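# Move the coaster can onto the turntable's orange spot

## Task

Pick up the can sitting on the coaster and set it upright on the orange mark of the turntable, without disturbing the other cans already standing on the turntable.

## Robot and tools

Robot: two Doosan M1013 arms, left_arm and right_arm, each with a Robotiq 140 two-finger gripper whose fingers can fold at a hinge. Cameras: cam_high (fixed), cam_left_wrist and cam_right_wrist (one on each gripper); cam_low is also a valid zoom name. In images and results, left and right are arm names, not sides of the picture.

Frames. The scene frame has its origin at table height midway between the nominal arm bases, +z up, +x out over the table, left_arm toward +y. Real bases: left_arm at (-0.054, +0.443, 0) m, right_arm at (+0.023, -0.607, 0) m, each rotated slightly about z. Every hand pose, velocity, target and offset for an arm is expressed in that arm's own base frame; fixed cameras and the table use the scene frame. The gripper's fingers point along its +z; they open and close along its y. end_effector_position is the spot between the pads when closed; fingertips extend about 33 mm past it at small gaps, about 9 mm when wide open.

Row layout (used by execute_actions and move): 18 numbers, each in [-1, 1], always for both arms: left dx, dy, dz, rx, ry, rz, gripper position, force_limit, speed, then the same nine for the right. The six pose numbers are an offset, not a pose: they count from that arm's Hand target as it stood when the action or move began, along the arm's base axes, with rotation about the Hand target's position. Scale: 1.0 = 0.6 m for dx, dy, dz and 180 degrees for rx, ry, rz (one rotation vector). Sending an offset again moves the arm again. Six zeros re-request the current Hand target. Gripper position: +1 fully open (140 mm), pads touch near -0.8, -1 closes until blocked. force_limit (-1 weakest, about 14 N; +1 about 58 N at slow close) and speed (-1 about 30 mm/s, +1 about 250 mm/s); faster closing squeezes harder. To hold a gripper unchanged, resend its last three gripper numbers; 0 is a real command.

execute_actions: actions is a list of actions; each action is up to 15 rows, one per 1/30 s control step, and a short table repeats its last row. All rows of an action are offsets from the same starting Hand target. Optional cameras: list of names, ["all"], or []. An empty actions list returns state and all images.

move: target is one 18-number row or a list of up to 15 rows, all offsets from the same Hand targets at the move's start. Grippers travel straight lines, not avoiding obstacles or each other, finishing together; capped at 10 s. speed: m/s, 0.002 to 2 (default 0.25), one value or one per target; rotation limited to twice that in rad/s. blend: corner rounding in m for lists (0 = stop at each). stop_force: 10 to 80 N, ends an arm's path when it senses that much extra push along its travel; use it only slowly, not while the gripper rotates, and not when moving away from a contact. zero: with stop_force, whether to re-zero the force first (default true). blocking=false returns early (not allowed with stop_force). Give every target in a list the same gripper numbers. The result adds a move: line such as done, off_target, moving, held or fault, plus limits (paced = clipped, held = steps withheld).

wait: seconds 0 to 10; arms keep their last command. stop: brakes a running move. zoom_image: camera plus region [x0, y0, x1, y1] in pixels, at most 504 each way, on the newest image. read_manual returns licence texts only. finished_scene(scene) ends the scene for good; the goal must hold with the robot let go.

Results: end_effector_position (m), quat_wxyz, velocities, Hand target (last commanded pose after clipping; next offsets count from it), Tool commands, position_measured in counts (3 open, about 139 = 60 mm, 200 = 20 mm, 230 pads touching), object_status (0 moving, 1 blocked opening, 2 blocked closing = likely holding, 3 reached position or pads met), joint torques, external torques, flange force in gripper axes, wrist depth grids (7x7 cells, distance in front of the camera, '-' unknown), and step positions. Read object_status 2 after closing to confirm a grip. The gripper often rests short of its Hand target; send the gap as an offset if needed.

Controller: each step the command is clipped to within 70 mm and 16 degrees of the measured pose. A clearance check withholds commands bringing the arms too close. Keep paths away from an arm's own base.

Cautions: the arms are stiff, so aiming even slightly beyond a firm contact can cause a fault stop (10 s for torque fault or 144 N net force). Load limits: waist and shoulder 306, elbow 144, wrist joints 40.5 N m. Grip a can near the fingertip quarter of the pads for a firm hold; deeper grips may fold fingers and slip. Fingertips pushed into a surface fold silently. Do not drop the can, release it while moving, knock over the other cans, hit the table hard, let anything leave the table, or make the arms touch each other. Long holds and stretched poses heat motors (MOTOR HOT warning, then a 30 to 60 s brake).

Each tool is called after "Call:" as name([rows], argument=value, ...), one row to a line, values as JSON.

## Session

Call:
execute_actions(actions=[])

Scene clock: 0.00 s.
left_arm: end_effector_position=(+0.6113, -0.1405, +0.3095) position_measured=3 object_status=3 end_effector_quat_wxyz=(-0.523, +0.722, +0.162, +0.423) | right_arm: end_effector_position=(+0.4696, -0.1501, +0.2172) position_measured=3 object_status=3 end_effector_quat_wxyz=(-0.432, +0.170, +0.871, -0.162)
Joint positions: left_arm=[-0.809 0.384 1.948 1.256 1.752 -0.137] | right_arm=[-0.188 0.457 1.682 -0.306 1.916 -1.335]
Joint velocities: within noise
Joint torques (N m): no reading
External joint torques (N m): no reading
Flange force (N): no reading
Wrist depth (mm): cam_left_wrist=[3048 - - - 1917 3244 1902 / - - - - 4081 2144 1710 / - - - 4439 3086 2057 1581 / - 119 3124 3466 711 133 1339 / - 103 3244 803 583 434 100 / - 2582 2556 649 496 406 100 / - 3614 738 546 432 360 -] | cam_right_wrist=[- 2379 2294 572 477 408 359 / - 2493 2125 511 433 383 335 / - 2197 1879 465 398 349 312 / - 135 1651 420 368 141 285 / - 115 1499 390 342 299 99 / - 1543 1401 358 319 289 - / - 1440 1271 332 298 270 -]
Hand target: left_arm +0.6113, -0.1405, +0.3095; -0.523, +0.722, +0.162, +0.423 | right_arm +0.4696, -0.1501, +0.2172; -0.432, +0.170, +0.871, -0.162
Tool commands: left_gripper/position=+1.0 left_gripper/force_limit=+1.0 left_gripper/speed=+1.0 right_gripper/position=+1.0 right_gripper/force_limit=+1.0 right_gripper/speed=+1.0

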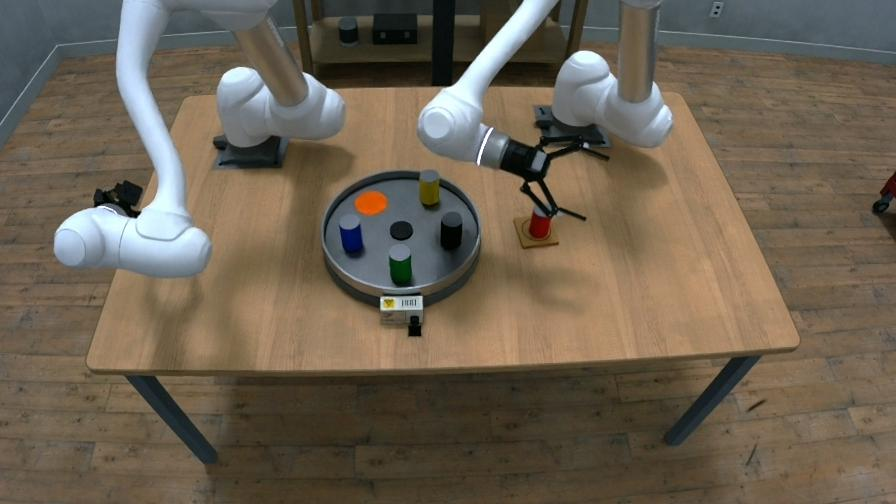

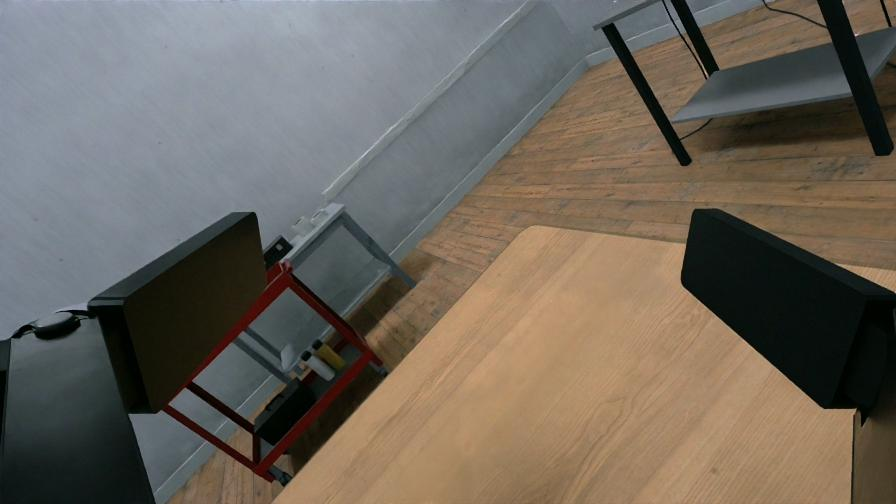

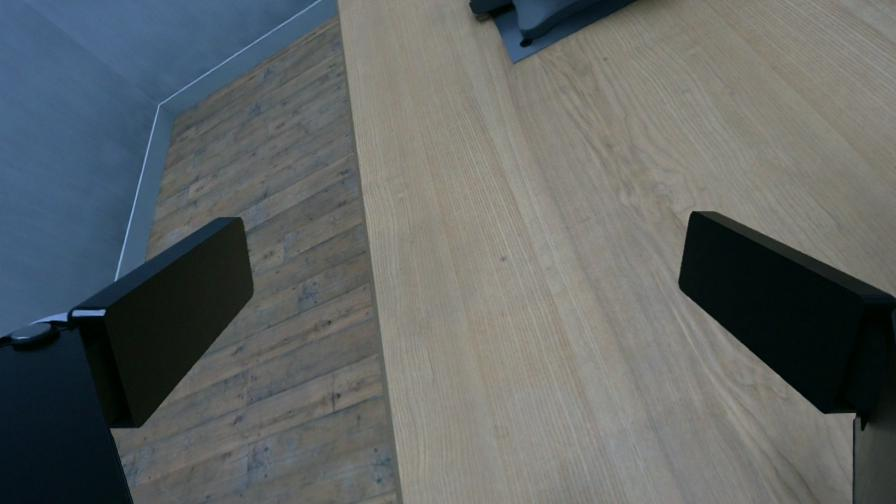

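Call:
move([
  [-0.2705,-0.0775,-0.016,-0.3354,0.3391,-0.171,0.3,0,0,0,0,0,0,0,0,1,1,1],
], speed=0.6, cameras=["cam_high","cam_left_wrist"])

Scene clock: 4.50 s.
left_arm: end_effector_position=(+0.4490, -0.1871, +0.3000) position_measured=91 object_status=3 end_effector_quat_wxyz=(+0.001, +0.994, -0.111, +0.000) | right_arm: end_effector_position=(+0.4696, -0.1501, +0.2172) position_measured=3 object_status=3 end_effector_quat_wxyz=(-0.432, +0.170, +0.871, -0.162)
Joint positions: left_arm=[-0.465 -0.092 1.911 -0.001 1.322 1.329] | right_arm=[-0.188 0.457 1.682 -0.306 1.916 -1.335]
Joint torques (N m): left_arm=[2.32 -31.61 -40.41 4.76 -0.35 0.21] | right_arm=[-0.46 -77.26 -35.71 2.35 2.34 0.57]
External joint torques (N m): left_arm=[-2.32 0.57 0 -0.61 0.29 -0.21] | right_arm=[0.48 -2.57 2.49 0.54 -0.16 -0.59]
Flange force (N): left_arm=[-0.4 5.2 -0.3] | right_arm=[6.0 0.0 6.6]
Wrist depth (mm): cam_left_wrist=[395 398 398 394 398 354 350 / 421 420 418 398 415 371 359 / 442 442 442 444 445 443 390 / 467 463 133 469 456 458 470 / - 86 486 500 502 91 87 / - 69 535 530 533 - 88 / - - 566 560 569 - -] | cam_right_wrist=[- - 2357 567 477 408 361 / 1979 2446 2143 512 435 379 335 / - 2197 1852 461 397 349 312 / - 135 1651 421 370 141 286 / - 115 1499 389 342 299 99 / - 1525 1387 357 320 289 - / - 1432 1253 333 299 271 -]
Hand target: left_arm +0.4490, -0.1870, +0.2999; +0.001, +0.994, -0.111, +0.000 | right_arm +0.4696, -0.1501, +0.2172; -0.432, +0.170, +0.871, -0.162
Off the commanded pose: left_arm 0.000 m, 0 deg | right_arm 0.000 m, 0 deg.
move: done
Images, in order (width x height): cam_high 896x504, cam_left_wrist 896x504.

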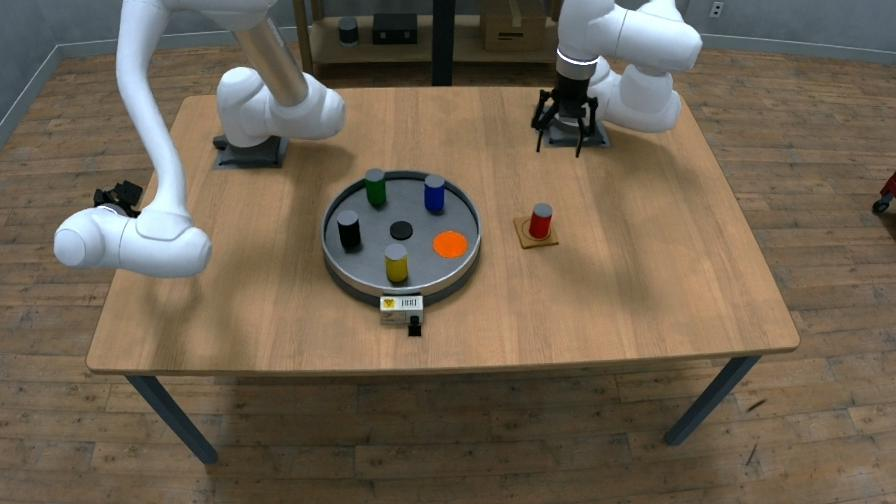

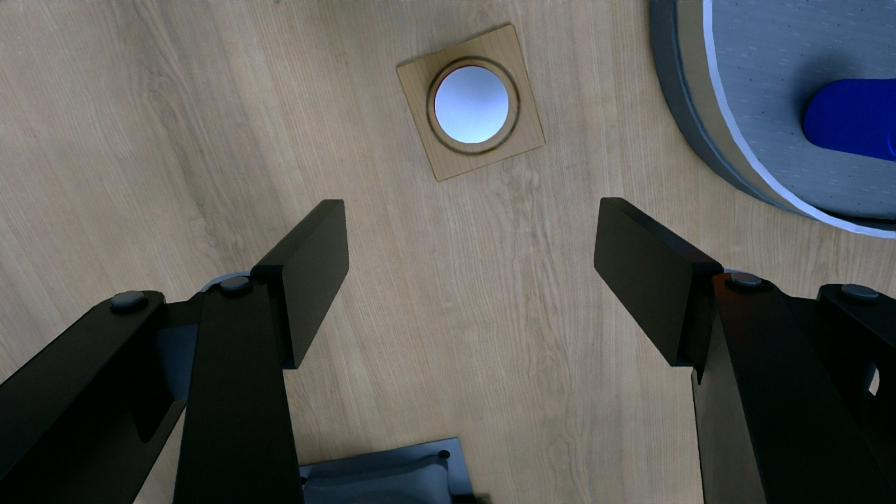

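Call:
move([
  [0.0583,-0.0233,-0.15,0,0,0,0.3,0,0,0,0,0,0,0,0,1,1,1],
], speed=0.3, cameras=["cam_high","cam_left_wrist"])

Call:
wait(seconds=0.5, cameras=["cam_high"])

Call:
wait(seconds=1.0, cameras=["cam_high"])

Scene clock: 6.03 s.
left_arm: end_effector_position=(+0.4839, -0.2010, +0.2100) position_measured=91 object_status=3 end_effector_quat_wxyz=(+0.001, +0.994, -0.111, +0.000) | right_arm: end_effector_position=(+0.4696, -0.1501, +0.2172) position_measured=3 object_status=3 end_effector_quat_wxyz=(-0.432, +0.170, +0.871, -0.162)
Joint positions: left_arm=[-0.459 0.021 1.973 -0.001 1.147 1.336] | right_arm=[-0.188 0.457 1.682 -0.306 1.916 -1.335]
Joint torques (N m): left_arm=[1.72 -40.44 -37.89 4.52 -0.45 0.23] | right_arm=[-0.68 -77.32 -35.58 2.38 2.35 0.6]
External joint torques (N m): left_arm=[-1.72 0.33 -0.07 -0.62 0.4 -0.23] | right_arm=[0.71 -2.81 2.23 0.52 -0.17 -0.62]
Flange force (N): left_arm=[-0.2 3.7 -0.6] | right_arm=[6.2 0.1 6.1]
Wrist depth (mm): cam_left_wrist=[314 315 314 315 316 295 267 / 329 330 332 324 331 314 281 / 349 350 350 253 345 346 292 / 369 366 133 370 362 327 315 / - 86 385 396 395 90 85 / - 69 418 420 421 - 88 / - - 447 452 451 - -] | cam_right_wrist=[- - 2294 577 475 411 361 / - 2493 2108 512 434 380 335 / - 2161 1852 461 400 351 313 / - 135 1662 420 368 141 287 / - 115 1507 389 343 297 99 / - 1525 1379 358 318 290 - / - 1448 1259 334 299 271 -]
Hand target: left_arm +0.4839, -0.2010, +0.2099; +0.001, +0.994, -0.111, +0.000 | right_arm +0.4696, -0.1501, +0.2172; -0.432, +0.170, +0.871, -0.162
Off the commanded pose: left_arm 0.000 m, 0 deg | right_arm 0.000 m, 0 deg.
move: done
Images, in order (width x height): cam_high 896x504, cam_left_wrist 896x504.

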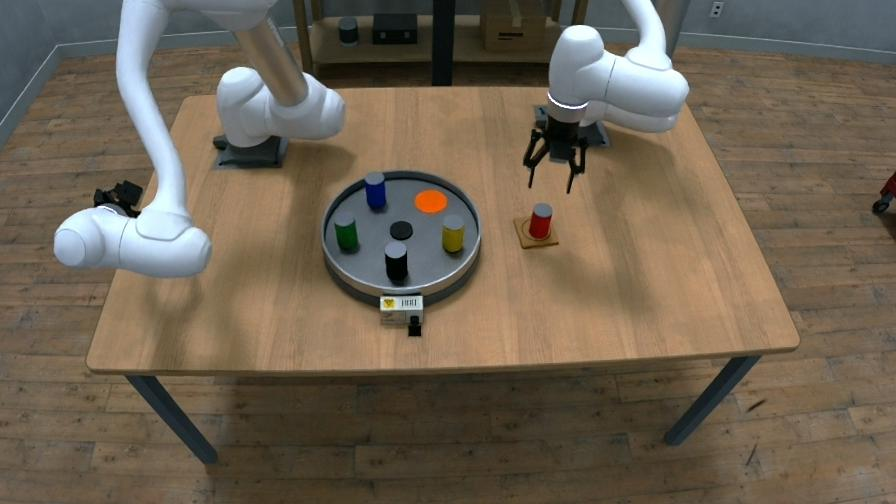

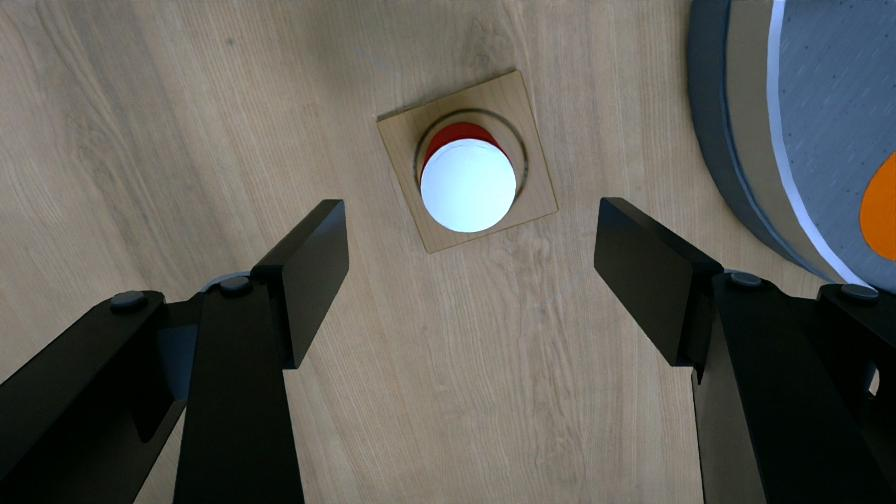

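Scene clock: 6.53 s.
left_arm: end_effector_position=(+0.4839, -0.2010, +0.2099) position_measured=91 object_status=3 end_effector_quat_wxyz=(+0.001, +0.994, -0.111, +0.000) | right_arm: end_effector_position=(+0.4696, -0.1501, +0.2172) position_measured=3 object_status=3 end_effector_quat_wxyz=(-0.432, +0.170, +0.871, -0.162)
Joint positions: left_arm=[-0.459 0.021 1.973 -0.001 1.147 1.336] | right_arm=[-0.188 0.457 1.682 -0.306 1.916 -1.335]
Joint torques (N m): left_arm=[2.14 -40.23 -37.99 4.5 -0.36 0.23] | right_arm=[-0.15 -76.58 -35.75 2.35 2.34 0.52]
External joint torques (N m): left_arm=[-2.13 -0.01 0.01 -0.6 0.3 -0.23] | right_arm=[0.14 -3.38 2.5 0.53 -0.16 -0.54]
Flange force (N): left_arm=[-1.1 4.4 -0.6] | right_arm=[7.0 -0.6 7.2]
Wrist depth (mm): cam_left_wrist=[313 313 314 314 315 296 245 / 331 331 329 324 332 314 281 / 349 350 350 252 346 346 294 / 372 366 133 370 364 329 313 / - 86 384 395 395 90 85 / - 69 420 421 422 - 88 / - - 451 453 453 - -] | cam_right_wrist=[- - 2255 574 479 414 359 / - 2357 2042 512 434 379 334 / - 2197 1801 463 398 350 312 / - 135 1717 422 368 141 285 / - 115 1465 389 343 299 99 / - 1543 1401 359 318 290 - / - 1440 1284 331 299 271 -]
Hand target: left_arm +0.4839, -0.2010, +0.2099; +0.001, +0.994, -0.111, +0.000 | right_arm +0.4696, -0.1501, +0.2172; -0.432, +0.170, +0.871, -0.162
Tool commands: left_gripper/position=+0.3 left_gripper/force_limit=+0.0 left_gripper/speed=+0.0 right_gripper/position=+1.0 right_gripper/force_limit=+1.0 right_gripper/speed=+1.0
Off the commanded pose: left_arm 0.000 m, 0 deg | right_arm 0.000 m, 0 deg.
wait: 0.50 s; at rest by 0.17 s
Images, in order (width x height): cam_high 896x504.

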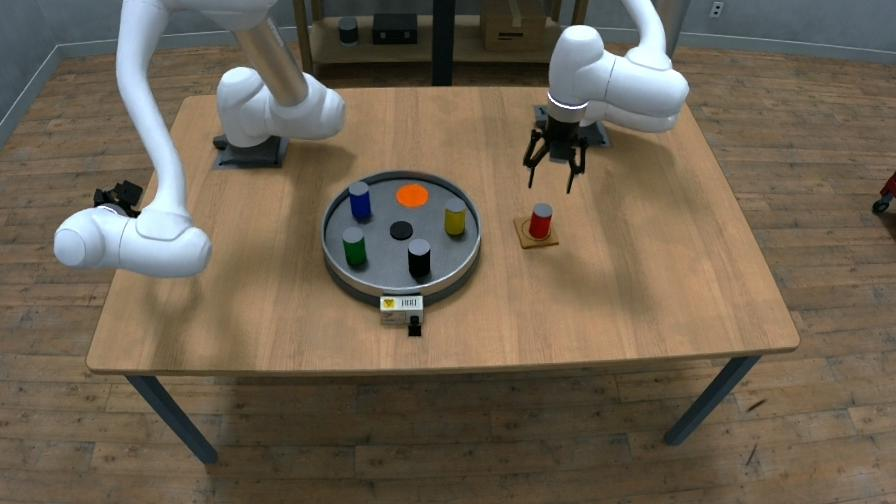

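Scene clock: 7.53 s.
left_arm: end_effector_position=(+0.4839, -0.2010, +0.2099) position_measured=91 object_status=3 end_effector_quat_wxyz=(+0.001, +0.994, -0.111, +0.000) | right_arm: end_effector_position=(+0.4696, -0.1501, +0.2172) position_measured=3 object_status=3 end_effector_quat_wxyz=(-0.432, +0.170, +0.871, -0.162)
Joint positions: left_arm=[-0.459 0.021 1.973 -0.001 1.147 1.336] | right_arm=[-0.188 0.457 1.682 -0.306 1.916 -1.335]
Joint torques (N m): left_arm=[2.38 -39.95 -38.18 4.54 -0.41 0.26] | right_arm=[-0.36 -77.06 -35.72 2.34 2.36 0.6]
External joint torques (N m): left_arm=[-2.36 -0.42 0.16 -0.63 0.35 -0.26] | right_arm=[0.37 -2.7 2.5 0.54 -0.19 -0.62]
Flange force (N): left_arm=[-2.1 4.7 -0.8] | right_arm=[6.1 -0.2 6.8]
Wrist depth (mm): cam_left_wrist=[314 313 314 313 314 294 265 / 330 330 331 323 329 314 279 / 348 348 350 252 346 346 293 / 369 365 133 370 362 327 315 / - 86 384 394 393 91 85 / - 69 420 422 422 - 88 / - - 449 450 450 - -] | cam_right_wrist=[- - 2357 570 481 410 360 / 1949 2517 2091 510 432 378 334 / - 2125 1813 459 400 350 311 / - 135 1631 420 368 140 286 / - 115 1482 389 342 298 99 / - 1553 1401 359 319 291 - / - 1394 1265 331 299 271 -]
Hand target: left_arm +0.4839, -0.2010, +0.2099; +0.001, +0.994, -0.111, +0.000 | right_arm +0.4696, -0.1501, +0.2172; -0.432, +0.170, +0.871, -0.162
Tool commands: left_gripper/position=+0.3 left_gripper/force_limit=+0.0 left_gripper/speed=+0.0 right_gripper/position=+1.0 right_gripper/force_limit=+1.0 right_gripper/speed=+1.0
Off the commanded pose: left_arm 0.000 m, 0 deg | right_arm 0.000 m, 0 deg.
wait: 1.00 s; at rest by 0.17 s
Images, in order (width x height): cam_high 896x504.

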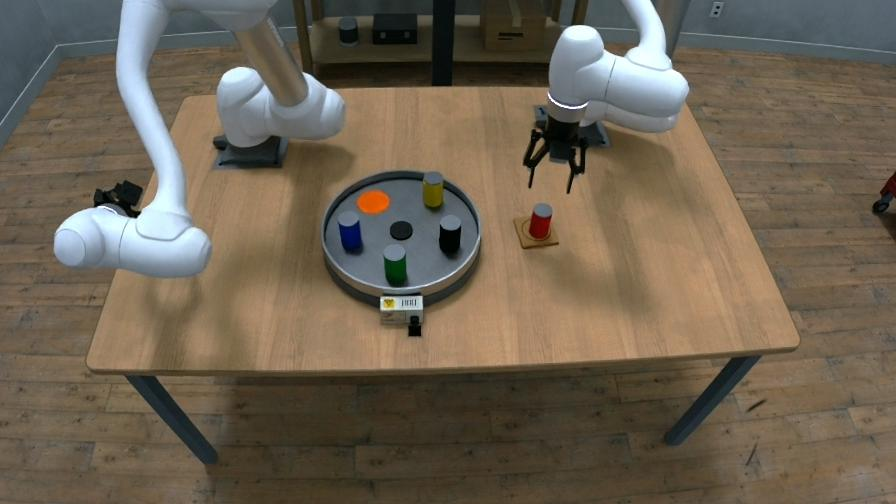

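Call:
move([
  [0,0,-0.18,0,0,0,0.3,0,0,0,0,0,0,0,0,1,1,1],
  [0,0,-0.18,0,0,0,-1,-0.05,-1,0,0,0,0,0,0,1,1,1],
  [0,0,0.08,0,0,0,-1,-0.05,-1,0,0,0,0,0,0,1,1,1],
], speed=0.2, cameras=["cam_high","cam_left_wrist"])

Scene clock: 13.83 s.
left_arm: end_effector_position=(+0.4839, -0.2010, +0.2580) position_measured=152 object_status=2 end_effector_quat_wxyz=(+0.001, +0.994, -0.111, +0.000) | right_arm: end_effector_position=(+0.4696, -0.1501, +0.2172) position_measured=3 object_status=3 end_effector_quat_wxyz=(-0.432, +0.170, +0.871, -0.162)
Joint positions: left_arm=[-0.459 -0.009 1.912 -0.001 1.239 1.335] | right_arm=[-0.188 0.457 1.682 -0.306 1.916 -1.335]
Joint torques (N m): left_arm=[2.23 -39.32 -40.51 4.7 -0.4 0.25] | right_arm=[-0.5 -77.04 -35.77 2.35 2.29 0.55]
External joint torques (N m): left_arm=[-2.21 0.76 1.07 -0.65 0.35 -0.25] | right_arm=[0.54 -3.29 2.4 0.54 -0.1 -0.57]
Flange force (N): left_arm=[-1.6 4.5 1.2] | right_arm=[7.1 -0.2 6.7]
Wrist depth (mm): cam_left_wrist=[360 359 358 360 357 310 262 / 376 378 379 369 379 332 327 / 398 397 399 160 395 366 345 / 423 423 121 146 146 418 367 / 442 82 86 451 126 86 438 / - 72 69 479 - - 67 / - 68 - 512 - - -] | cam_right_wrist=[- 2849 2161 574 480 414 362 / - 2517 2058 513 436 378 333 / - 2235 1852 461 399 349 312 / - 135 1717 422 368 141 285 / - 115 1490 388 341 298 99 / - 1553 1394 358 319 291 - / - 1448 1277 331 299 270 -]
Hand target: left_arm +0.4839, -0.2010, +0.2579; +0.001, +0.994, -0.111, +0.000 | right_arm +0.4696, -0.1501, +0.2172; -0.432, +0.170, +0.871, -0.162
Off the commanded pose: left_arm 0.000 m, 0 deg | right_arm 0.000 m, 0 deg.
move: done
Images, in order (width x height): cam_high 896x504, cam_left_wrist 896x504.

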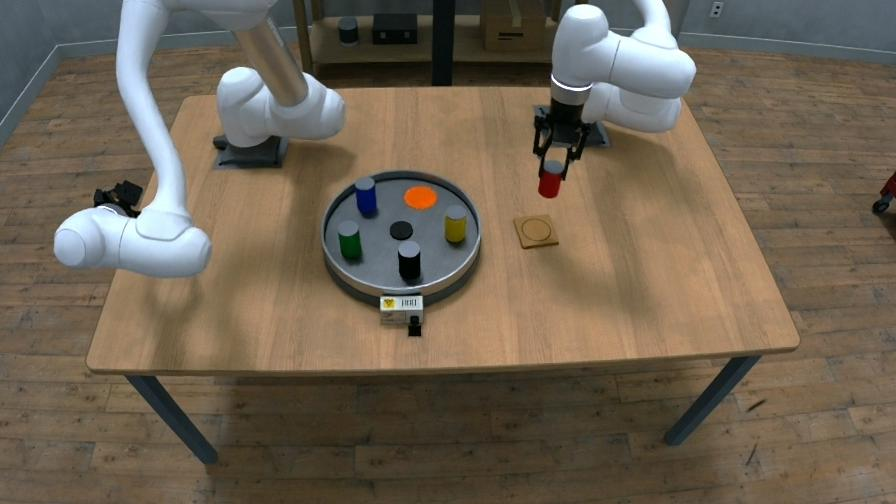

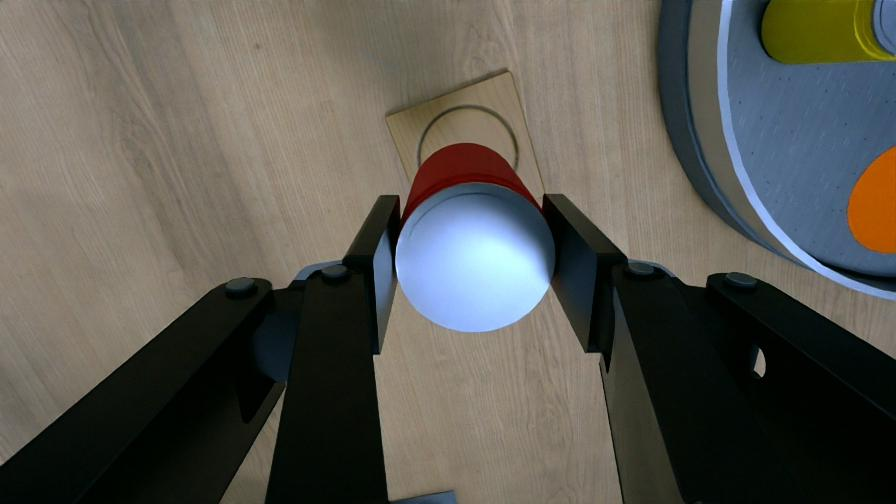

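Call:
move([
  [0.0218,-0.6233,0.0367,0,0,0,-1,-0.05,-1,0,0,0,0,0,0,1,1,1],
], speed=0.35, cameras=["cam_high","cam_left_wrist"])

Call:
zoom_image(camera="cam_high", region=[300, 100, 580, 320])

Scene clock: 15.63 s.
left_arm: end_effector_position=(+0.4970, -0.5750, +0.2800) position_measured=152 object_status=2 end_effector_quat_wxyz=(+0.001, +0.994, -0.111, +0.000) | right_arm: end_effector_position=(+0.4696, -0.1501, +0.2172) position_measured=3 object_status=3 end_effector_quat_wxyz=(-0.432, +0.170, +0.871, -0.162)
Joint positions: left_arm=[-0.903 0.352 1.439 -0.001 1.35 0.891] | right_arm=[-0.188 0.457 1.682 -0.306 1.916 -1.335]
Joint torques (N m): left_arm=[1.74 -77.67 -42.34 4.79 -0.41 0.32] | right_arm=[-0.28 -77.17 -35.73 2.35 2.34 0.51]
External joint torques (N m): left_arm=[-1.7 1.32 1.57 -0.58 0.37 -0.32] | right_arm=[0.29 -2.94 2.37 0.54 -0.16 -0.53]
Flange force (N): left_arm=[-2.6 1.4 2.0] | right_arm=[6.4 -0.3 6.6]
Wrist depth (mm): cam_left_wrist=[377 332 329 330 330 328 379 / 398 348 346 344 348 345 400 / 418 367 358 160 359 368 420 / 432 440 121 147 143 384 449 / 469 82 86 316 126 86 463 / - 72 69 509 - - 67 / - 68 - 544 - - -] | cam_right_wrist=[- - 2274 569 482 410 361 / - 2401 2042 513 434 380 335 / - 2235 1801 463 401 351 311 / - 135 1684 423 368 140 286 / - 115 1507 390 341 299 99 / - 1534 1394 357 320 291 - / - 1457 1284 331 298 270 -]
Hand target: left_arm +0.4970, -0.5750, +0.2800; +0.001, +0.994, -0.111, +0.000 | right_arm +0.4696, -0.1501, +0.2172; -0.432, +0.170, +0.871, -0.162
Off the commanded pose: left_arm 0.000 m, 0 deg | right_arm 0.000 m, 0 deg.
move: done
Images, in order (width x height): cam_high 896x504, cam_left_wrist 896x504.

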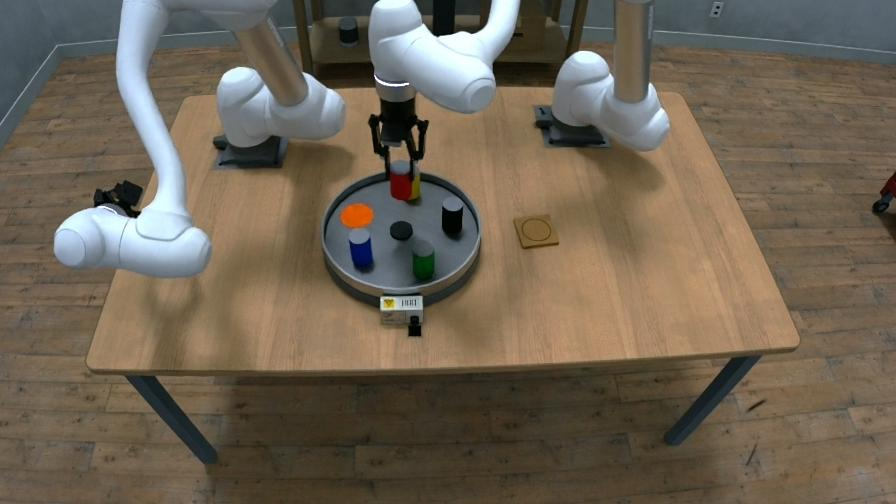

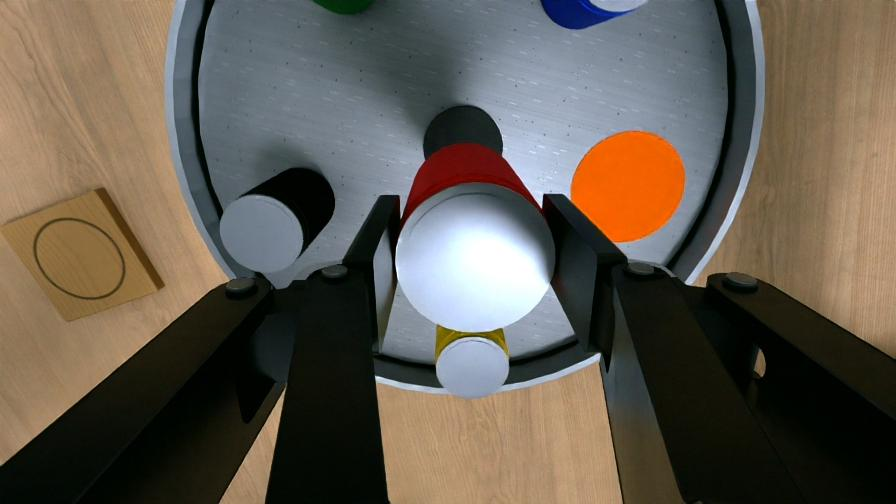

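Scaled by 1.800 from the camera's 896x504 image, which has a finer 1280x720 frame.

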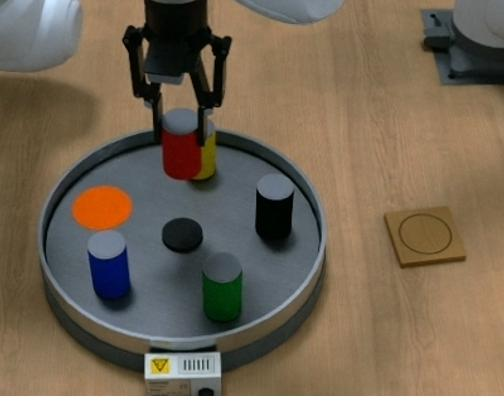

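Call:
wait(seconds=0, cameras=["cam_left_wrist"])

Call:
zoom_image(camera="cam_left_wrist", region=[0, 150, 200, 350])

Call:
zoom_image(camera="cam_left_wrist", region=[160, 0, 460, 300])

Call:
zoom_image(camera="cam_left_wrist", region=[460, 0, 780, 300])

Scene clock: 17.53 s.
left_arm: end_effector_position=(+0.4970, -0.5750, +0.2800) position_measured=152 object_status=2 end_effector_quat_wxyz=(+0.001, +0.994, -0.111, +0.000) | right_arm: end_effector_position=(+0.4696, -0.1501, +0.2172) position_measured=3 object_status=3 end_effector_quat_wxyz=(-0.432, +0.170, +0.871, -0.162)
Joint positions: left_arm=[-0.903 0.352 1.439 -0.001 1.35 0.891] | right_arm=[-0.188 0.457 1.682 -0.306 1.916 -1.335]
Joint torques (N m): left_arm=[1.73 -76.82 -41.91 4.88 -0.38 0.25] | right_arm=[-0.34 -77.03 -35.8 2.37 2.34 0.59]
External joint torques (N m): left_arm=[-1.71 0.59 1.19 -0.68 0.33 -0.25] | right_arm=[0.34 -2.89 2.58 0.51 -0.16 -0.61]
Flange force (N): left_arm=[-2.8 1.1 1.2] | right_arm=[6.5 -0.3 7.0]
Wrist depth (mm): cam_left_wrist=[380 333 267 331 329 327 380 / 399 348 349 345 348 324 400 / 420 373 365 160 364 313 422 / 432 438 121 147 146 385 448 / 468 82 86 155 126 86 463 / - 72 69 505 - - 67 / - 68 - 545 - - -] | cam_right_wrist=[- - 2274 570 477 412 359 / - 2493 2108 509 434 379 333 / 2143 2274 1852 465 396 353 311 / - 135 1673 424 370 140 285 / - 115 1499 388 343 298 99 / - 1534 1394 358 318 289 - / - 1448 1265 333 298 271 -]
Hand target: left_arm +0.4970, -0.5750, +0.2800; +0.001, +0.994, -0.111, +0.000 | right_arm +0.4696, -0.1501, +0.2172; -0.432, +0.170, +0.871, -0.162
Tool commands: left_gripper/position=-1.0 left_gripper/force_limit=-0.05 left_gripper/speed=-1.0 right_gripper/position=+1.0 right_gripper/force_limit=+1.0 right_gripper/speed=+1.0
Off the commanded pose: left_arm 0.000 m, 0 deg | right_arm 0.000 m, 0 deg.
Images, in order (width x height): cam_left_wrist 896x504.

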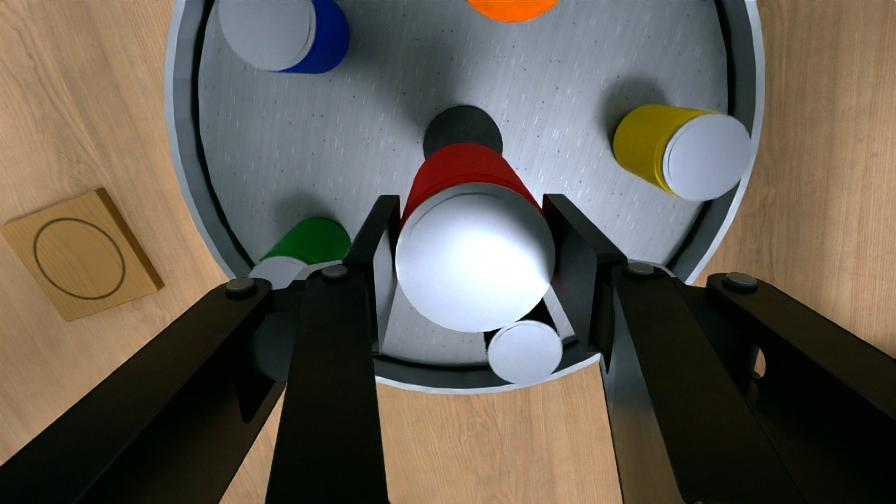

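Scaled by 2.520 from the camera's 896x504 image, which has a finer 1280x720 frame.

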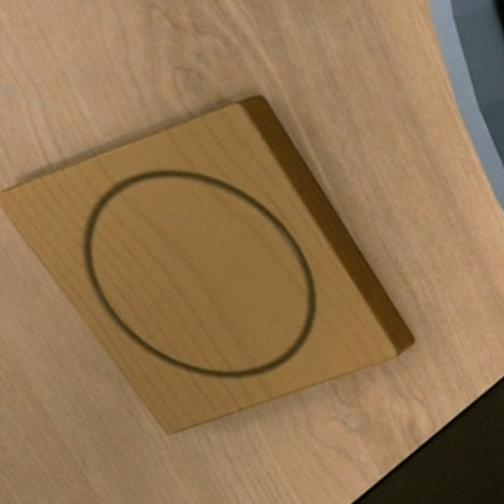

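Scaled by 1.680 from the camera's 896x504 image, which has a finer 1280x720 frame.

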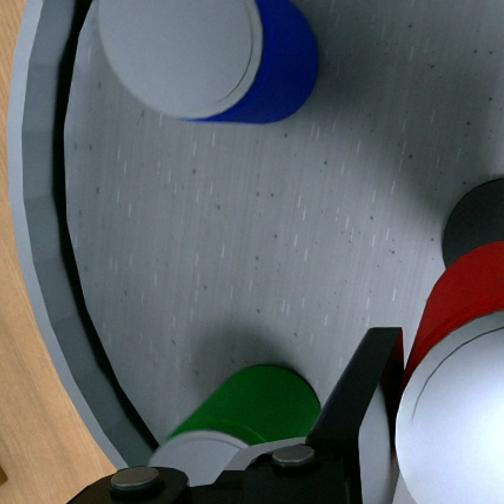

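Scaled by 1.575 from the camera's 896x504 image, which has a finer 1280x720 frame.

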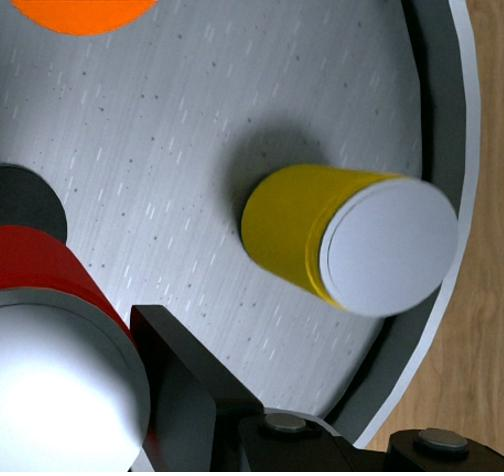

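Call:
move([
  [0.0883,0.2067,-0.0417,0,0,0,-1,-0.05,-1,0,0,0,0,0,0,1,1,1],
], speed=0.25, cameras=["cam_high","cam_left_wrist"])

Scene clock: 22.77 s.
left_arm: end_effector_position=(+0.5500, -0.4510, +0.2550) position_measured=152 object_status=2 end_effector_quat_wxyz=(+0.000, +0.994, -0.111, +0.000) | right_arm: end_effector_position=(+0.4696, -0.1501, +0.2172) position_measured=3 object_status=3 end_effector_quat_wxyz=(-0.432, +0.170, +0.871, -0.162)
Joint positions: left_arm=[-0.735 0.286 1.575 -0.001 1.28 1.059] | right_arm=[-0.188 0.457 1.682 -0.306 1.916 -1.335]
Joint torques (N m): left_arm=[2.62 -68.77 -40.87 4.55 -0.35 0.2] | right_arm=[-0.21 -77.05 -35.67 2.32 2.37 0.57]
External joint torques (N m): left_arm=[-2.58 -0.07 0.95 -0.44 0.3 -0.2] | right_arm=[0.23 -2.79 2.44 0.57 -0.19 -0.59]
Flange force (N): left_arm=[-3.6 2.6 0.7] | right_arm=[6.2 -0.3 6.8]
Wrist depth (mm): cam_left_wrist=[355 357 355 307 307 307 301 / 374 373 373 323 323 323 317 / 396 397 390 160 338 338 341 / 420 409 121 147 145 355 361 / 442 82 86 155 126 86 357 / - 72 69 477 - - 67 / - 68 - 510 - - -] | cam_right_wrist=[2517 - 2216 571 476 411 360 / - 2469 2074 507 434 379 333 / - 2197 1865 463 399 351 314 / - 135 1684 420 370 140 286 / - 115 1490 389 342 298 99 / - 1543 1372 357 319 290 - / - 1457 1271 332 298 271 -]
Hand target: left_arm +0.5500, -0.4510, +0.2549; +0.001, +0.994, -0.111, +0.000 | right_arm +0.4696, -0.1501, +0.2172; -0.432, +0.170, +0.871, -0.162
Off the commanded pose: left_arm 0.000 m, 0 deg | right_arm 0.000 m, 0 deg.
move: done
Images, in order (width x height): cam_high 896x504, cam_left_wrist 896x504.

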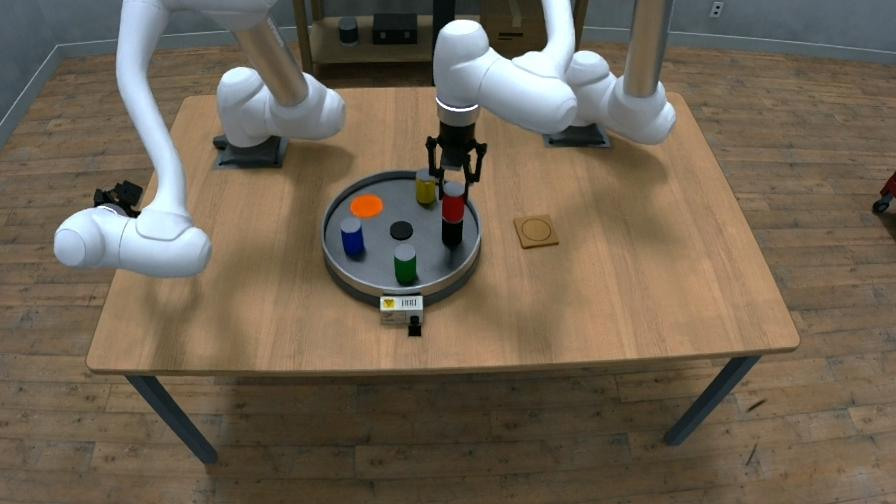

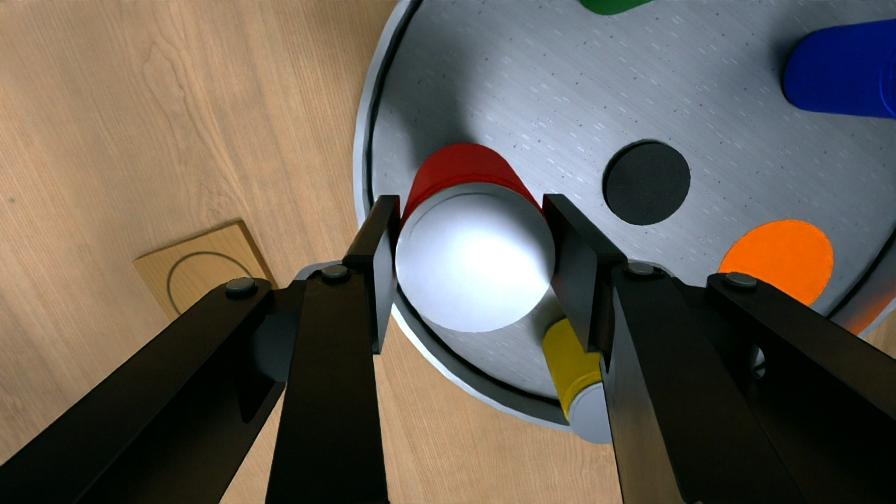

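Call:
wait(seconds=2.45)

Call:
execute_actions([
  [[-0.0002,0.0001,0,0,0,0.0003,-1,-0.05,-1,0,0,0,0,0,0,1,1,1],[-0.0008,0.0003,-0.0002,0,0,0.0012,-1,-0.05,-1,0,0,0,0,0,0,1,1,1],[-0.0018,0.0006,-0.0006,0,0,0.0027,-1,-0.05,-1,0,0,0,0,0,0,1,1,1],[-0.0031,0.0011,-0.0014,0,0,0.0047,-1,-0.05,-1,0,0,0,0,0,0,1,1,1],[-0.0049,0.0017,-0.0026,0,0,0.0074,-1,-0.05,-1,0,0,0,0,0,0,1,1,1],[-0.0071,0.0024,-0.0043,0,0,0.0106,-1,-0.05,-1,0,0,0,0,0,0,1,1,1],[-0.0096,0.0033,-0.0065,0,0,0.0144,-1,-0.05,-1,0,0,0,0,0,0,1,1,1],[-0.0126,0.0042,-0.0093,0,0,0.0188,-1,-0.05,-1,0,0,0,0,0,0,1,1,1],[-0.016,0.0051,-0.0127,0,0,0.0239,-1,-0.05,-1,0,0,0,0,0,0,1,1,1],[-0.0198,0.0062,-0.0168,0,0,0.0294,-1,-0.05,-1,0,0,0,0,0,0,1,1,1],[-0.024,0.0072,-0.0214,0,0,0.0356,-1,-0.05,-1,0,0,0,0,0,0,1,1,1],[-0.0286,0.0083,-0.0265,0,0,0.0424,-1,-0.05,-1,0,0,0,0,0,0,1,1,1],[-0.0337,0.0094,-0.0323,0,0,0.0498,-1,-0.05,-1,0,0,0,0,0,0,1,1,1],[-0.0392,0.0104,-0.0385,0,0,0.0577,-1,-0.05,-1,0,0,0,0,0,0,1,1,1],[-0.0452,0.0113,-0.0452,0,0,0.0663,-1,-0.05,-1,0,0,0,0,0,0,1,1,1]],
  [[-0.0062,0.0008,-0.0071,0,0,0.0088,-1,-0.05,-1,0,0,0,0,0,0,1,1,1],[-0.0124,0.0014,-0.0145,0,0,0.0177,-1,-0.05,-1,0,0,0,0,0,0,1,1,1],[-0.0186,0.0019,-0.0223,0,0,0.0265,-1,-0.05,-1,0,0,0,0,0,0,1,1,1],[-0.0248,0.0021,-0.0302,0,0,0.0353,-1,-0.05,-1,0,0,0,0,0,0,1,1,1],[-0.031,0.0022,-0.0383,0,0,0.0442,-1,-0.05,-1,0,0,0,0,0,0,1,1,1],[-0.0372,0.0022,-0.0465,0,0,0.053,-1,-0.05,-1,0,0,0,0,0,0,1,1,1],[-0.0434,0.0019,-0.0547,0,0,0.0618,-1,-0.05,-1,0,0,0,0,0,0,1,1,1],[-0.0496,0.0015,-0.0628,0,0,0.0707,-1,-0.05,-1,0,0,0,0,0,0,1,1,1],[-0.0558,0.0009,-0.0707,0,0,0.0795,-1,-0.05,-1,0,0,0,0,0,0,1,1,1],[-0.062,0.0001,-0.0785,0,0,0.0883,-1,-0.05,-1,0,0,0,0,0,0,1,1,1],[-0.0681,-0.0008,-0.0859,0,0,0.0972,-1,-0.05,-1,0,0,0,0,0,0,1,1,1],[-0.0742,-0.0019,-0.093,0,0,0.106,-1,-0.05,-1,0,0,0,0,0,0,1,1,1],[-0.0803,-0.0032,-0.0997,0,0,0.1148,-1,-0.05,-1,0,0,0,0,0,0,1,1,1],[-0.0864,-0.0046,-0.1059,0,0,0.1237,-1,-0.05,-1,0,0,0,0,0,0,1,1,1],[-0.0924,-0.0062,-0.1116,0,0,0.1325,-1,-0.05,-1,0,0,0,0,0,0,1,1,1]],
  [[-0.006,-0.0018,-0.0052,0,0,0.0088,-1,-0.05,-1,0,0,0,0,0,0,1,1,1],[-0.0119,-0.0037,-0.0098,0,0,0.0177,-1,-0.05,-1,0,0,0,0,0,0,1,1,1],[-0.0177,-0.0058,-0.0138,0,0,0.0265,-1,-0.05,-1,0,0,0,0,0,0,1,1,1],[-0.0235,-0.0081,-0.0172,0,0,0.0353,-1,-0.05,-1,0,0,0,0,0,0,1,1,1],[-0.0292,-0.0105,-0.02,0,0,0.0442,-1,-0.05,-1,0,0,0,0,0,0,1,1,1],[-0.0349,-0.0131,-0.0223,0,0,0.053,-1,-0.05,-1,0,0,0,0,0,0,1,1,1],[-0.0405,-0.0158,-0.024,0,0,0.0618,-1,-0.05,-1,0,0,0,0,0,0,1,1,1],[-0.046,-0.0187,-0.0252,0,0,0.0707,-1,-0.05,-1,0,0,0,0,0,0,1,1,1],[-0.0514,-0.0217,-0.0259,0,0,0.0795,-1,-0.05,-1,0,0,0,0,0,0,1,1,1],[-0.0567,-0.0249,-0.0263,0,0,0.0883,-1,-0.05,-1,0,0,0,0,0,0,1,1,1],[-0.062,-0.0283,-0.0265,0,0,0.0972,-1,-0.05,-1,0,0,0,0,0,0,1,1,1],[-0.0671,-0.0318,-0.0265,0,0,0.106,-1,-0.05,-1,0,0,0,0,0,0,1,1,1],[-0.0722,-0.0354,-0.0265,0,0,0.1148,-1,-0.05,-1,0,0,0,0,0,0,1,1,1],[-0.0771,-0.0391,-0.0265,0,0,0.1237,-1,-0.05,-1,0,0,0,0,0,0,1,1,1],[-0.082,-0.043,-0.0265,0,0,0.1325,-1,-0.05,-1,0,0,0,0,0,0,1,1,1]],
  [[-0.0047,-0.004,0,0,0,0.0088,-1,-0.05,-1,0,0,0,0,0,0,1,1,1],[-0.0094,-0.0082,0,0,0,0.0177,-1,-0.05,-1,0,0,0,0,0,0,1,1,1],[-0.0139,-0.0125,0,0,0,0.0265,-1,-0.05,-1,0,0,0,0,0,0,1,1,1],[-0.0182,-0.0169,0,0,0,0.0353,-1,-0.05,-1,0,0,0,0,0,0,1,1,1],[-0.0225,-0.0214,0,0,0,0.0442,-1,-0.05,-1,0,0,0,0,0,0,1,1,1],[-0.0266,-0.0261,0,0,0,0.053,-1,-0.05,-1,0,0,0,0,0,0,1,1,1],[-0.0306,-0.0308,0,0,0,0.0618,-1,-0.05,-1,0,0,0,0,0,0,1,1,1],[-0.0345,-0.0357,0,0,0,0.0707,-1,-0.05,-1,0,0,0,0,0,0,1,1,1],[-0.0382,-0.0407,0,0,0,0.0795,-1,-0.05,-1,0,0,0,0,0,0,1,1,1],[-0.0418,-0.0457,0,0,0,0.0883,-1,-0.05,-1,0,0,0,0,0,0,1,1,1],[-0.0453,-0.0509,0,0,0,0.0972,-1,-0.05,-1,0,0,0,0,0,0,1,1,1],[-0.0486,-0.0562,0,0,0,0.106,-1,-0.05,-1,0,0,0,0,0,0,1,1,1],[-0.0517,-0.0615,0,0,0,0.1148,-1,-0.05,-1,0,0,0,0,0,0,1,1,1],[-0.0547,-0.067,0,0,0,0.1237,-1,-0.05,-1,0,0,0,0,0,0,1,1,1],[-0.0576,-0.0725,0,0,0,0.1325,-1,-0.05,-1,0,0,0,0,0,0,1,1,1]],
  [[-0.0027,-0.0056,0.0001,0,0,0.0088,-1,-0.05,-1,0,0,0,0,0,0,1,1,1],[-0.0052,-0.0113,0.0009,0,0,0.0177,-1,-0.05,-1,0,0,0,0,0,0,1,1,1],[-0.0076,-0.017,0.0029,0,0,0.0265,-1,-0.05,-1,0,0,0,0,0,0,1,1,1],[-0.0099,-0.0228,0.0065,0,0,0.0353,-1,-0.05,-1,0,0,0,0,0,0,1,1,1],[-0.0119,-0.0287,0.0118,0,0,0.0442,-1,-0.05,-1,0,0,0,0,0,0,1,1,1],[-0.0138,-0.0346,0.019,0,0,0.053,-1,-0.05,-1,0,0,0,0,0,0,1,1,1],[-0.0155,-0.0406,0.0279,0,0,0.0618,-1,-0.05,-1,0,0,0,0,0,0,1,1,1],[-0.0171,-0.0466,0.0385,0,0,0.0707,-1,-0.05,-1,0,0,0,0,0,0,1,1,1],[-0.0185,-0.0526,0.0505,0,0,0.0795,-1,-0.05,-1,0,0,0,0,0,0,1,1,1],[-0.0197,-0.0587,0.0636,0,0,0.0883,-1,-0.05,-1,0,0,0,0,0,0,1,1,1],[-0.0208,-0.0649,0.0774,0,0,0.0972,-1,-0.05,-1,0,0,0,0,0,0,1,1,1],[-0.0217,-0.071,0.0917,0,0,0.106,-1,-0.05,-1,0,0,0,0,0,0,1,1,1],[-0.0224,-0.0772,0.1059,0,0,0.1148,-1,-0.05,-1,0,0,0,0,0,0,1,1,1],[-0.023,-0.0834,0.1198,0,0,0.1237,-1,-0.05,-1,0,0,0,0,0,0,1,1,1],[-0.0233,-0.0896,0.1329,0,0,0.1325,-1,-0.05,-1,0,0,0,0,0,0,1,1,1]],
  [[-0.0002,-0.006,0.012,0,0,0.0085,-1,-0.05,-1,0,0,0,0,0,0,1,1,1],[-0.0002,-0.0116,0.0225,0,0,0.0165,-1,-0.05,-1,0,0,0,0,0,0,1,1,1],[-0.0002,-0.0168,0.0315,0,0,0.0239,-1,-0.05,-1,0,0,0,0,0,0,1,1,1],[0,-0.0215,0.0386,0,0,0.0306,-1,-0.05,-1,0,0,0,0,0,0,1,1,1],[0.0003,-0.0259,0.044,0,0,0.0368,-1,-0.05,-1,0,0,0,0,0,0,1,1,1],[0.0006,-0.0298,0.0475,0,0,0.0424,-1,-0.05,-1,0,0,0,0,0,0,1,1,1],[0.0009,-0.0333,0.0495,0,0,0.0474,-1,-0.05,-1,0,0,0,0,0,0,1,1,1],[0.0013,-0.0364,0.0503,0,0,0.0518,-1,-0.05,-1,0,0,0,0,0,0,1,1,1],[0.0016,-0.0391,0.0505,0,0,0.0557,-1,-0.05,-1,0,0,0,0,0,0,1,1,1],[0.0019,-0.0413,0.0505,0,0,0.0589,-1,-0.05,-1,0,0,0,0,0,0,1,1,1],[0.0022,-0.0432,0.0505,0,0,0.0615,-1,-0.05,-1,0,0,0,0,0,0,1,1,1],[0.0024,-0.0446,0.0505,0,0,0.0636,-1,-0.05,-1,0,0,0,0,0,0,1,1,1],[0.0025,-0.0456,0.0505,0,0,0.0651,-1,-0.05,-1,0,0,0,0,0,0,1,1,1],[0.0026,-0.0463,0.0505,0,0,0.066,-1,-0.05,-1,0,0,0,0,0,0,1,1,1],[0.0027,-0.0465,0.0505,0,0,0.0663,-1,-0.05,-1,0,0,0,0,0,0,1,1,1]],
], cameras=["cam_high","cam_left_wrist"])

Scene clock: 26.70 s.
left_arm: end_effector_position=(+0.5500, -0.4510, +0.2549) position_measured=152 object_status=2 end_effector_quat_wxyz=(+0.001, +0.994, -0.111, +0.000) | right_arm: end_effector_position=(+0.4696, -0.1501, +0.2172) position_measured=3 object_status=3 end_effector_quat_wxyz=(-0.432, +0.170, +0.871, -0.162)
Joint positions: left_arm=[-0.735 0.286 1.575 -0.001 1.28 1.059] | right_arm=[-0.188 0.457 1.682 -0.306 1.916 -1.335]
Joint torques (N m): left_arm=[2.19 -69.89 -40.81 4.77 -0.31 0.29] | right_arm=[-0.67 -77.4 -35.87 2.38 2.36 0.59]
External joint torques (N m): left_arm=[-2.17 0.89 0.85 -0.65 0.27 -0.29] | right_arm=[0.68 -2.56 2.55 0.51 -0.18 -0.61]
Flange force (N): left_arm=[-1.9 2.9 1.0] | right_arm=[6.1 0.3 6.7]
Wrist depth (mm): cam_left_wrist=[356 356 356 306 307 307 306 / 374 375 370 325 325 324 320 / 395 396 390 151 337 340 319 / 420 409 121 146 145 357 362 / 441 82 86 155 147 86 364 / - 72 69 474 - - 67 / - 68 - 511 - - -] | cam_right_wrist=[- 2446 2274 574 478 412 359 / - 2446 2091 509 434 380 335 / - 2235 1839 462 398 349 312 / - 135 1641 421 369 140 285 / - 115 1490 388 341 297 99 / - 1581 1417 357 320 289 - / - 1432 1284 333 300 271 -]
Hand target: left_arm +0.5500, -0.4510, +0.2549; +0.001, +0.994, -0.111, +0.000 | right_arm +0.4696, -0.1501, +0.2172; -0.432, +0.170, +0.871, -0.162
Tool commands: left_gripper/position=-1.0 left_gripper/force_limit=-0.05 left_gripper/speed=-1.0 right_gripper/position=+1.0 right_gripper/force_limit=+1.0 right_gripper/speed=+1.0
Off the commanded pose: left_arm 0.000 m, 0 deg | right_arm 0.000 m, 0 deg.
wait: 2.47 s; at rest from the start

Scene clock: 29.93 s.
left_arm: end_effector_position=(+0.3713, -0.5989, +0.2550) position_measured=152 object_status=2 end_effector_quat_wxyz=(+0.000, +0.598, +0.801, +0.000) | right_arm: end_effector_position=(+0.4696, -0.1501, +0.2172) position_measured=3 object_status=3 end_effector_quat_wxyz=(-0.432, +0.170, +0.871, -0.162)
Joint positions: left_arm=[-1.065 0.275 1.589 0.001 1.277 -1.353] | right_arm=[-0.188 0.457 1.682 -0.306 1.916 -1.335]
Joint torques (N m): left_arm=[2.67 -68.05 -40.78 4.75 -0.32 0.25] | right_arm=[-0.12 -76.75 -35.66 2.35 2.37 0.58]
External joint torques (N m): left_arm=[-2.67 0.27 0.98 -0.65 0.37 -0.25] | right_arm=[0.11 -3.02 2.51 0.52 -0.2 -0.6]
External joint torques at the end of the 2nd action: left_arm=[-0.23 0.42 1.35 -0.43 -0.02 0.26] | right_arm=[0.92 -2.48 2.36 0.53 -0.16 -0.57]
External joint torques at the end of the 3rd action: left_arm=[-2.57 0.26 0.36 -0.66 0.19 -0.3] | right_arm=[0.27 -2.98 2.22 0.56 -0.18 -0.58]
External joint torques at the end of the 4th action: left_arm=[-2.4 -2.16 1.05 -0.52 0.05 -0.52] | right_arm=[0.28 -2.95 2.42 0.52 -0.18 -0.54]
External joint torques at the end of the 5th action: left_arm=[0.32 0.93 2 -0.54 0.72 0.05] | right_arm=[0.3 -2.84 2.61 0.49 -0.15 -0.58]
Flange force (N): left_arm=[0.5 -4.4 0.7] | right_arm=[6.5 -0.6 7.1]
Flange force at the end of the 2nd action (N): left_arm=[1.7 -1.0 1.7] | right_arm=[5.9 0.6 6.1]
Flange force at the end of the 3rd action (N): left_arm=[-1.6 -4.3 0.2] | right_arm=[6.3 -0.4 6.4]
Flange force at the end of the 4th action (N): left_arm=[3.4 -6.2 -0.9] | right_arm=[6.4 -0.3 6.8]
Flange force at the end of the 5th action (N): left_arm=[2.2 -0.1 1.6] | right_arm=[6.4 -0.3 7.1]
Wrist depth (mm): cam_left_wrist=[356 355 353 308 307 307 254 / 375 375 372 322 324 324 324 / 396 396 390 160 337 336 341 / 418 418 121 147 145 359 344 / 294 82 86 155 126 86 279 / - 72 69 467 - - 67 / - 68 - 506 - - -] | cam_right_wrist=[- - 675 572 479 411 358 / - 2493 2026 512 437 380 333 / - 2255 1839 460 398 352 311 / - 135 1684 422 368 141 286 / - 115 1525 389 343 299 99 / - 1571 1394 360 319 290 - / - 1432 1253 332 299 271 -]
Hand target: left_arm +0.3713, -0.5989, +0.2550; +0.000, +0.598, +0.801, +0.000 | right_arm +0.4696, -0.1501, +0.2172; -0.432, +0.170, +0.871, -0.162
Off the commanded pose: left_arm 0.000 m, 0 deg | right_arm 0.000 m, 0 deg.
Step readings (end_effector_position of left_arm | right_arm; steps 1 to 15: 1st action; 16 to 30: 2nd action; 31 to 45: 3rd action; 46 to 60: 4th action; 61 to 75: 5th action; 76 to 90: 6th action):
0: (+0.5500, -0.4510, +0.2549) | (+0.4696, -0.1501, +0.2172)
1: (+0.5500, -0.4510, +0.2549) | (+0.4696, -0.1501, +0.2172)
2: (+0.5499, -0.4509, +0.2549) | (+0.4696, -0.1501, +0.2172)
4: (+0.5495, -0.4505, +0.2547) | (+0.4696, -0.1501, +0.2172)
8: (+0.5458, -0.4493, +0.2522) | (+0.4696, -0.1501, +0.2172)
15: (+0.5304, -0.4454, +0.2362) | (+0.4696, -0.1501, +0.2172)
16: (+0.5276, -0.4449, +0.2331) | (+0.4696, -0.1501, +0.2172)
17: (+0.5247, -0.4444, +0.2299) | (+0.4696, -0.1501, +0.2172)
19: (+0.5174, -0.4434, +0.2214) | (+0.4696, -0.1501, +0.2172)
23: (+0.5032, -0.4427, +0.2034) | (+0.4696, -0.1501, +0.2172)
30: (+0.4768, -0.4454, +0.1707) | (+0.4696, -0.1501, +0.2172)
31: (+0.4735, -0.4461, +0.1672) | (+0.4696, -0.1501, +0.2172)
32: (+0.4703, -0.4469, +0.1639) | (+0.4696, -0.1501, +0.2172)
34: (+0.4628, -0.4491, +0.1573) | (+0.4696, -0.1501, +0.2172)
38: (+0.4493, -0.4544, +0.1490) | (+0.4696, -0.1501, +0.2172)
45: (+0.4261, -0.4678, +0.1450) | (+0.4696, -0.1501, +0.2172)
46: (+0.4234, -0.4697, +0.1450) | (+0.4696, -0.1501, +0.2172)
47: (+0.4207, -0.4718, +0.1450) | (+0.4696, -0.1501, +0.2172)
49: (+0.4146, -0.4768, +0.1450) | (+0.4696, -0.1501, +0.2172)
53: (+0.4042, -0.4869, +0.1450) | (+0.4696, -0.1501, +0.2172)
60: (+0.3884, -0.5086, +0.1450) | (+0.4696, -0.1501, +0.2172)
61: (+0.3867, -0.5116, +0.1450) | (+0.4696, -0.1501, +0.2172)
62: (+0.3851, -0.5145, +0.1450) | (+0.4696, -0.1501, +0.2172)
64: (+0.3816, -0.5216, +0.1455) | (+0.4696, -0.1501, +0.2172)
68: (+0.3763, -0.5351, +0.1538) | (+0.4696, -0.1501, +0.2172)
75: (+0.3704, -0.5610, +0.2038) | (+0.4696, -0.1501, +0.2172)
76: (+0.3700, -0.5643, +0.2113) | (+0.4696, -0.1501, +0.2172)
77: (+0.3697, -0.5677, +0.2186) | (+0.4696, -0.1501, +0.2172)
79: (+0.3694, -0.5752, +0.2343) | (+0.4696, -0.1501, +0.2172)
83: (+0.3699, -0.5874, +0.2517) | (+0.4696, -0.1501, +0.2172)
90: (+0.3712, -0.5984, +0.2549) | (+0.4696, -0.1501, +0.2172)
Images, in order (width x height): cam_high 896x504, cam_left_wrist 896x504.

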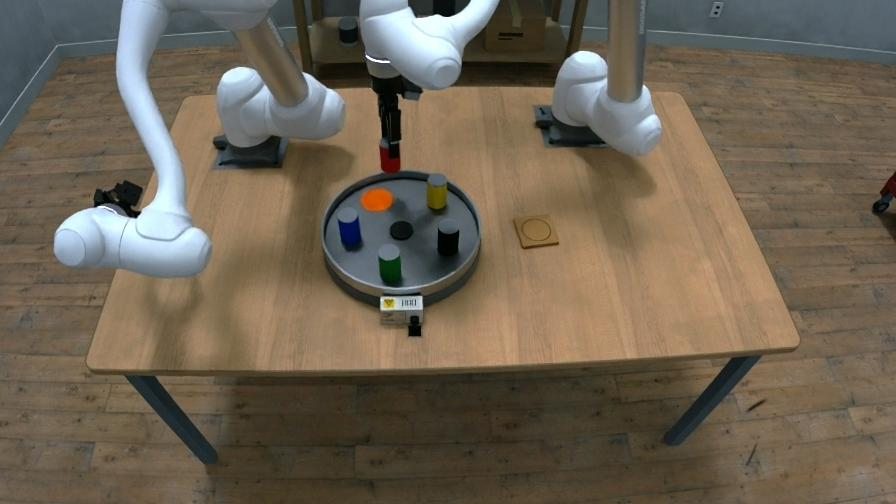

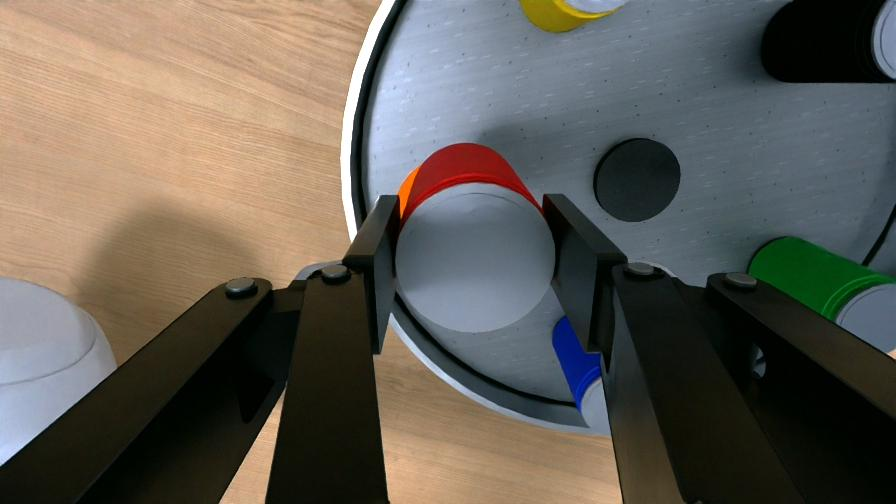

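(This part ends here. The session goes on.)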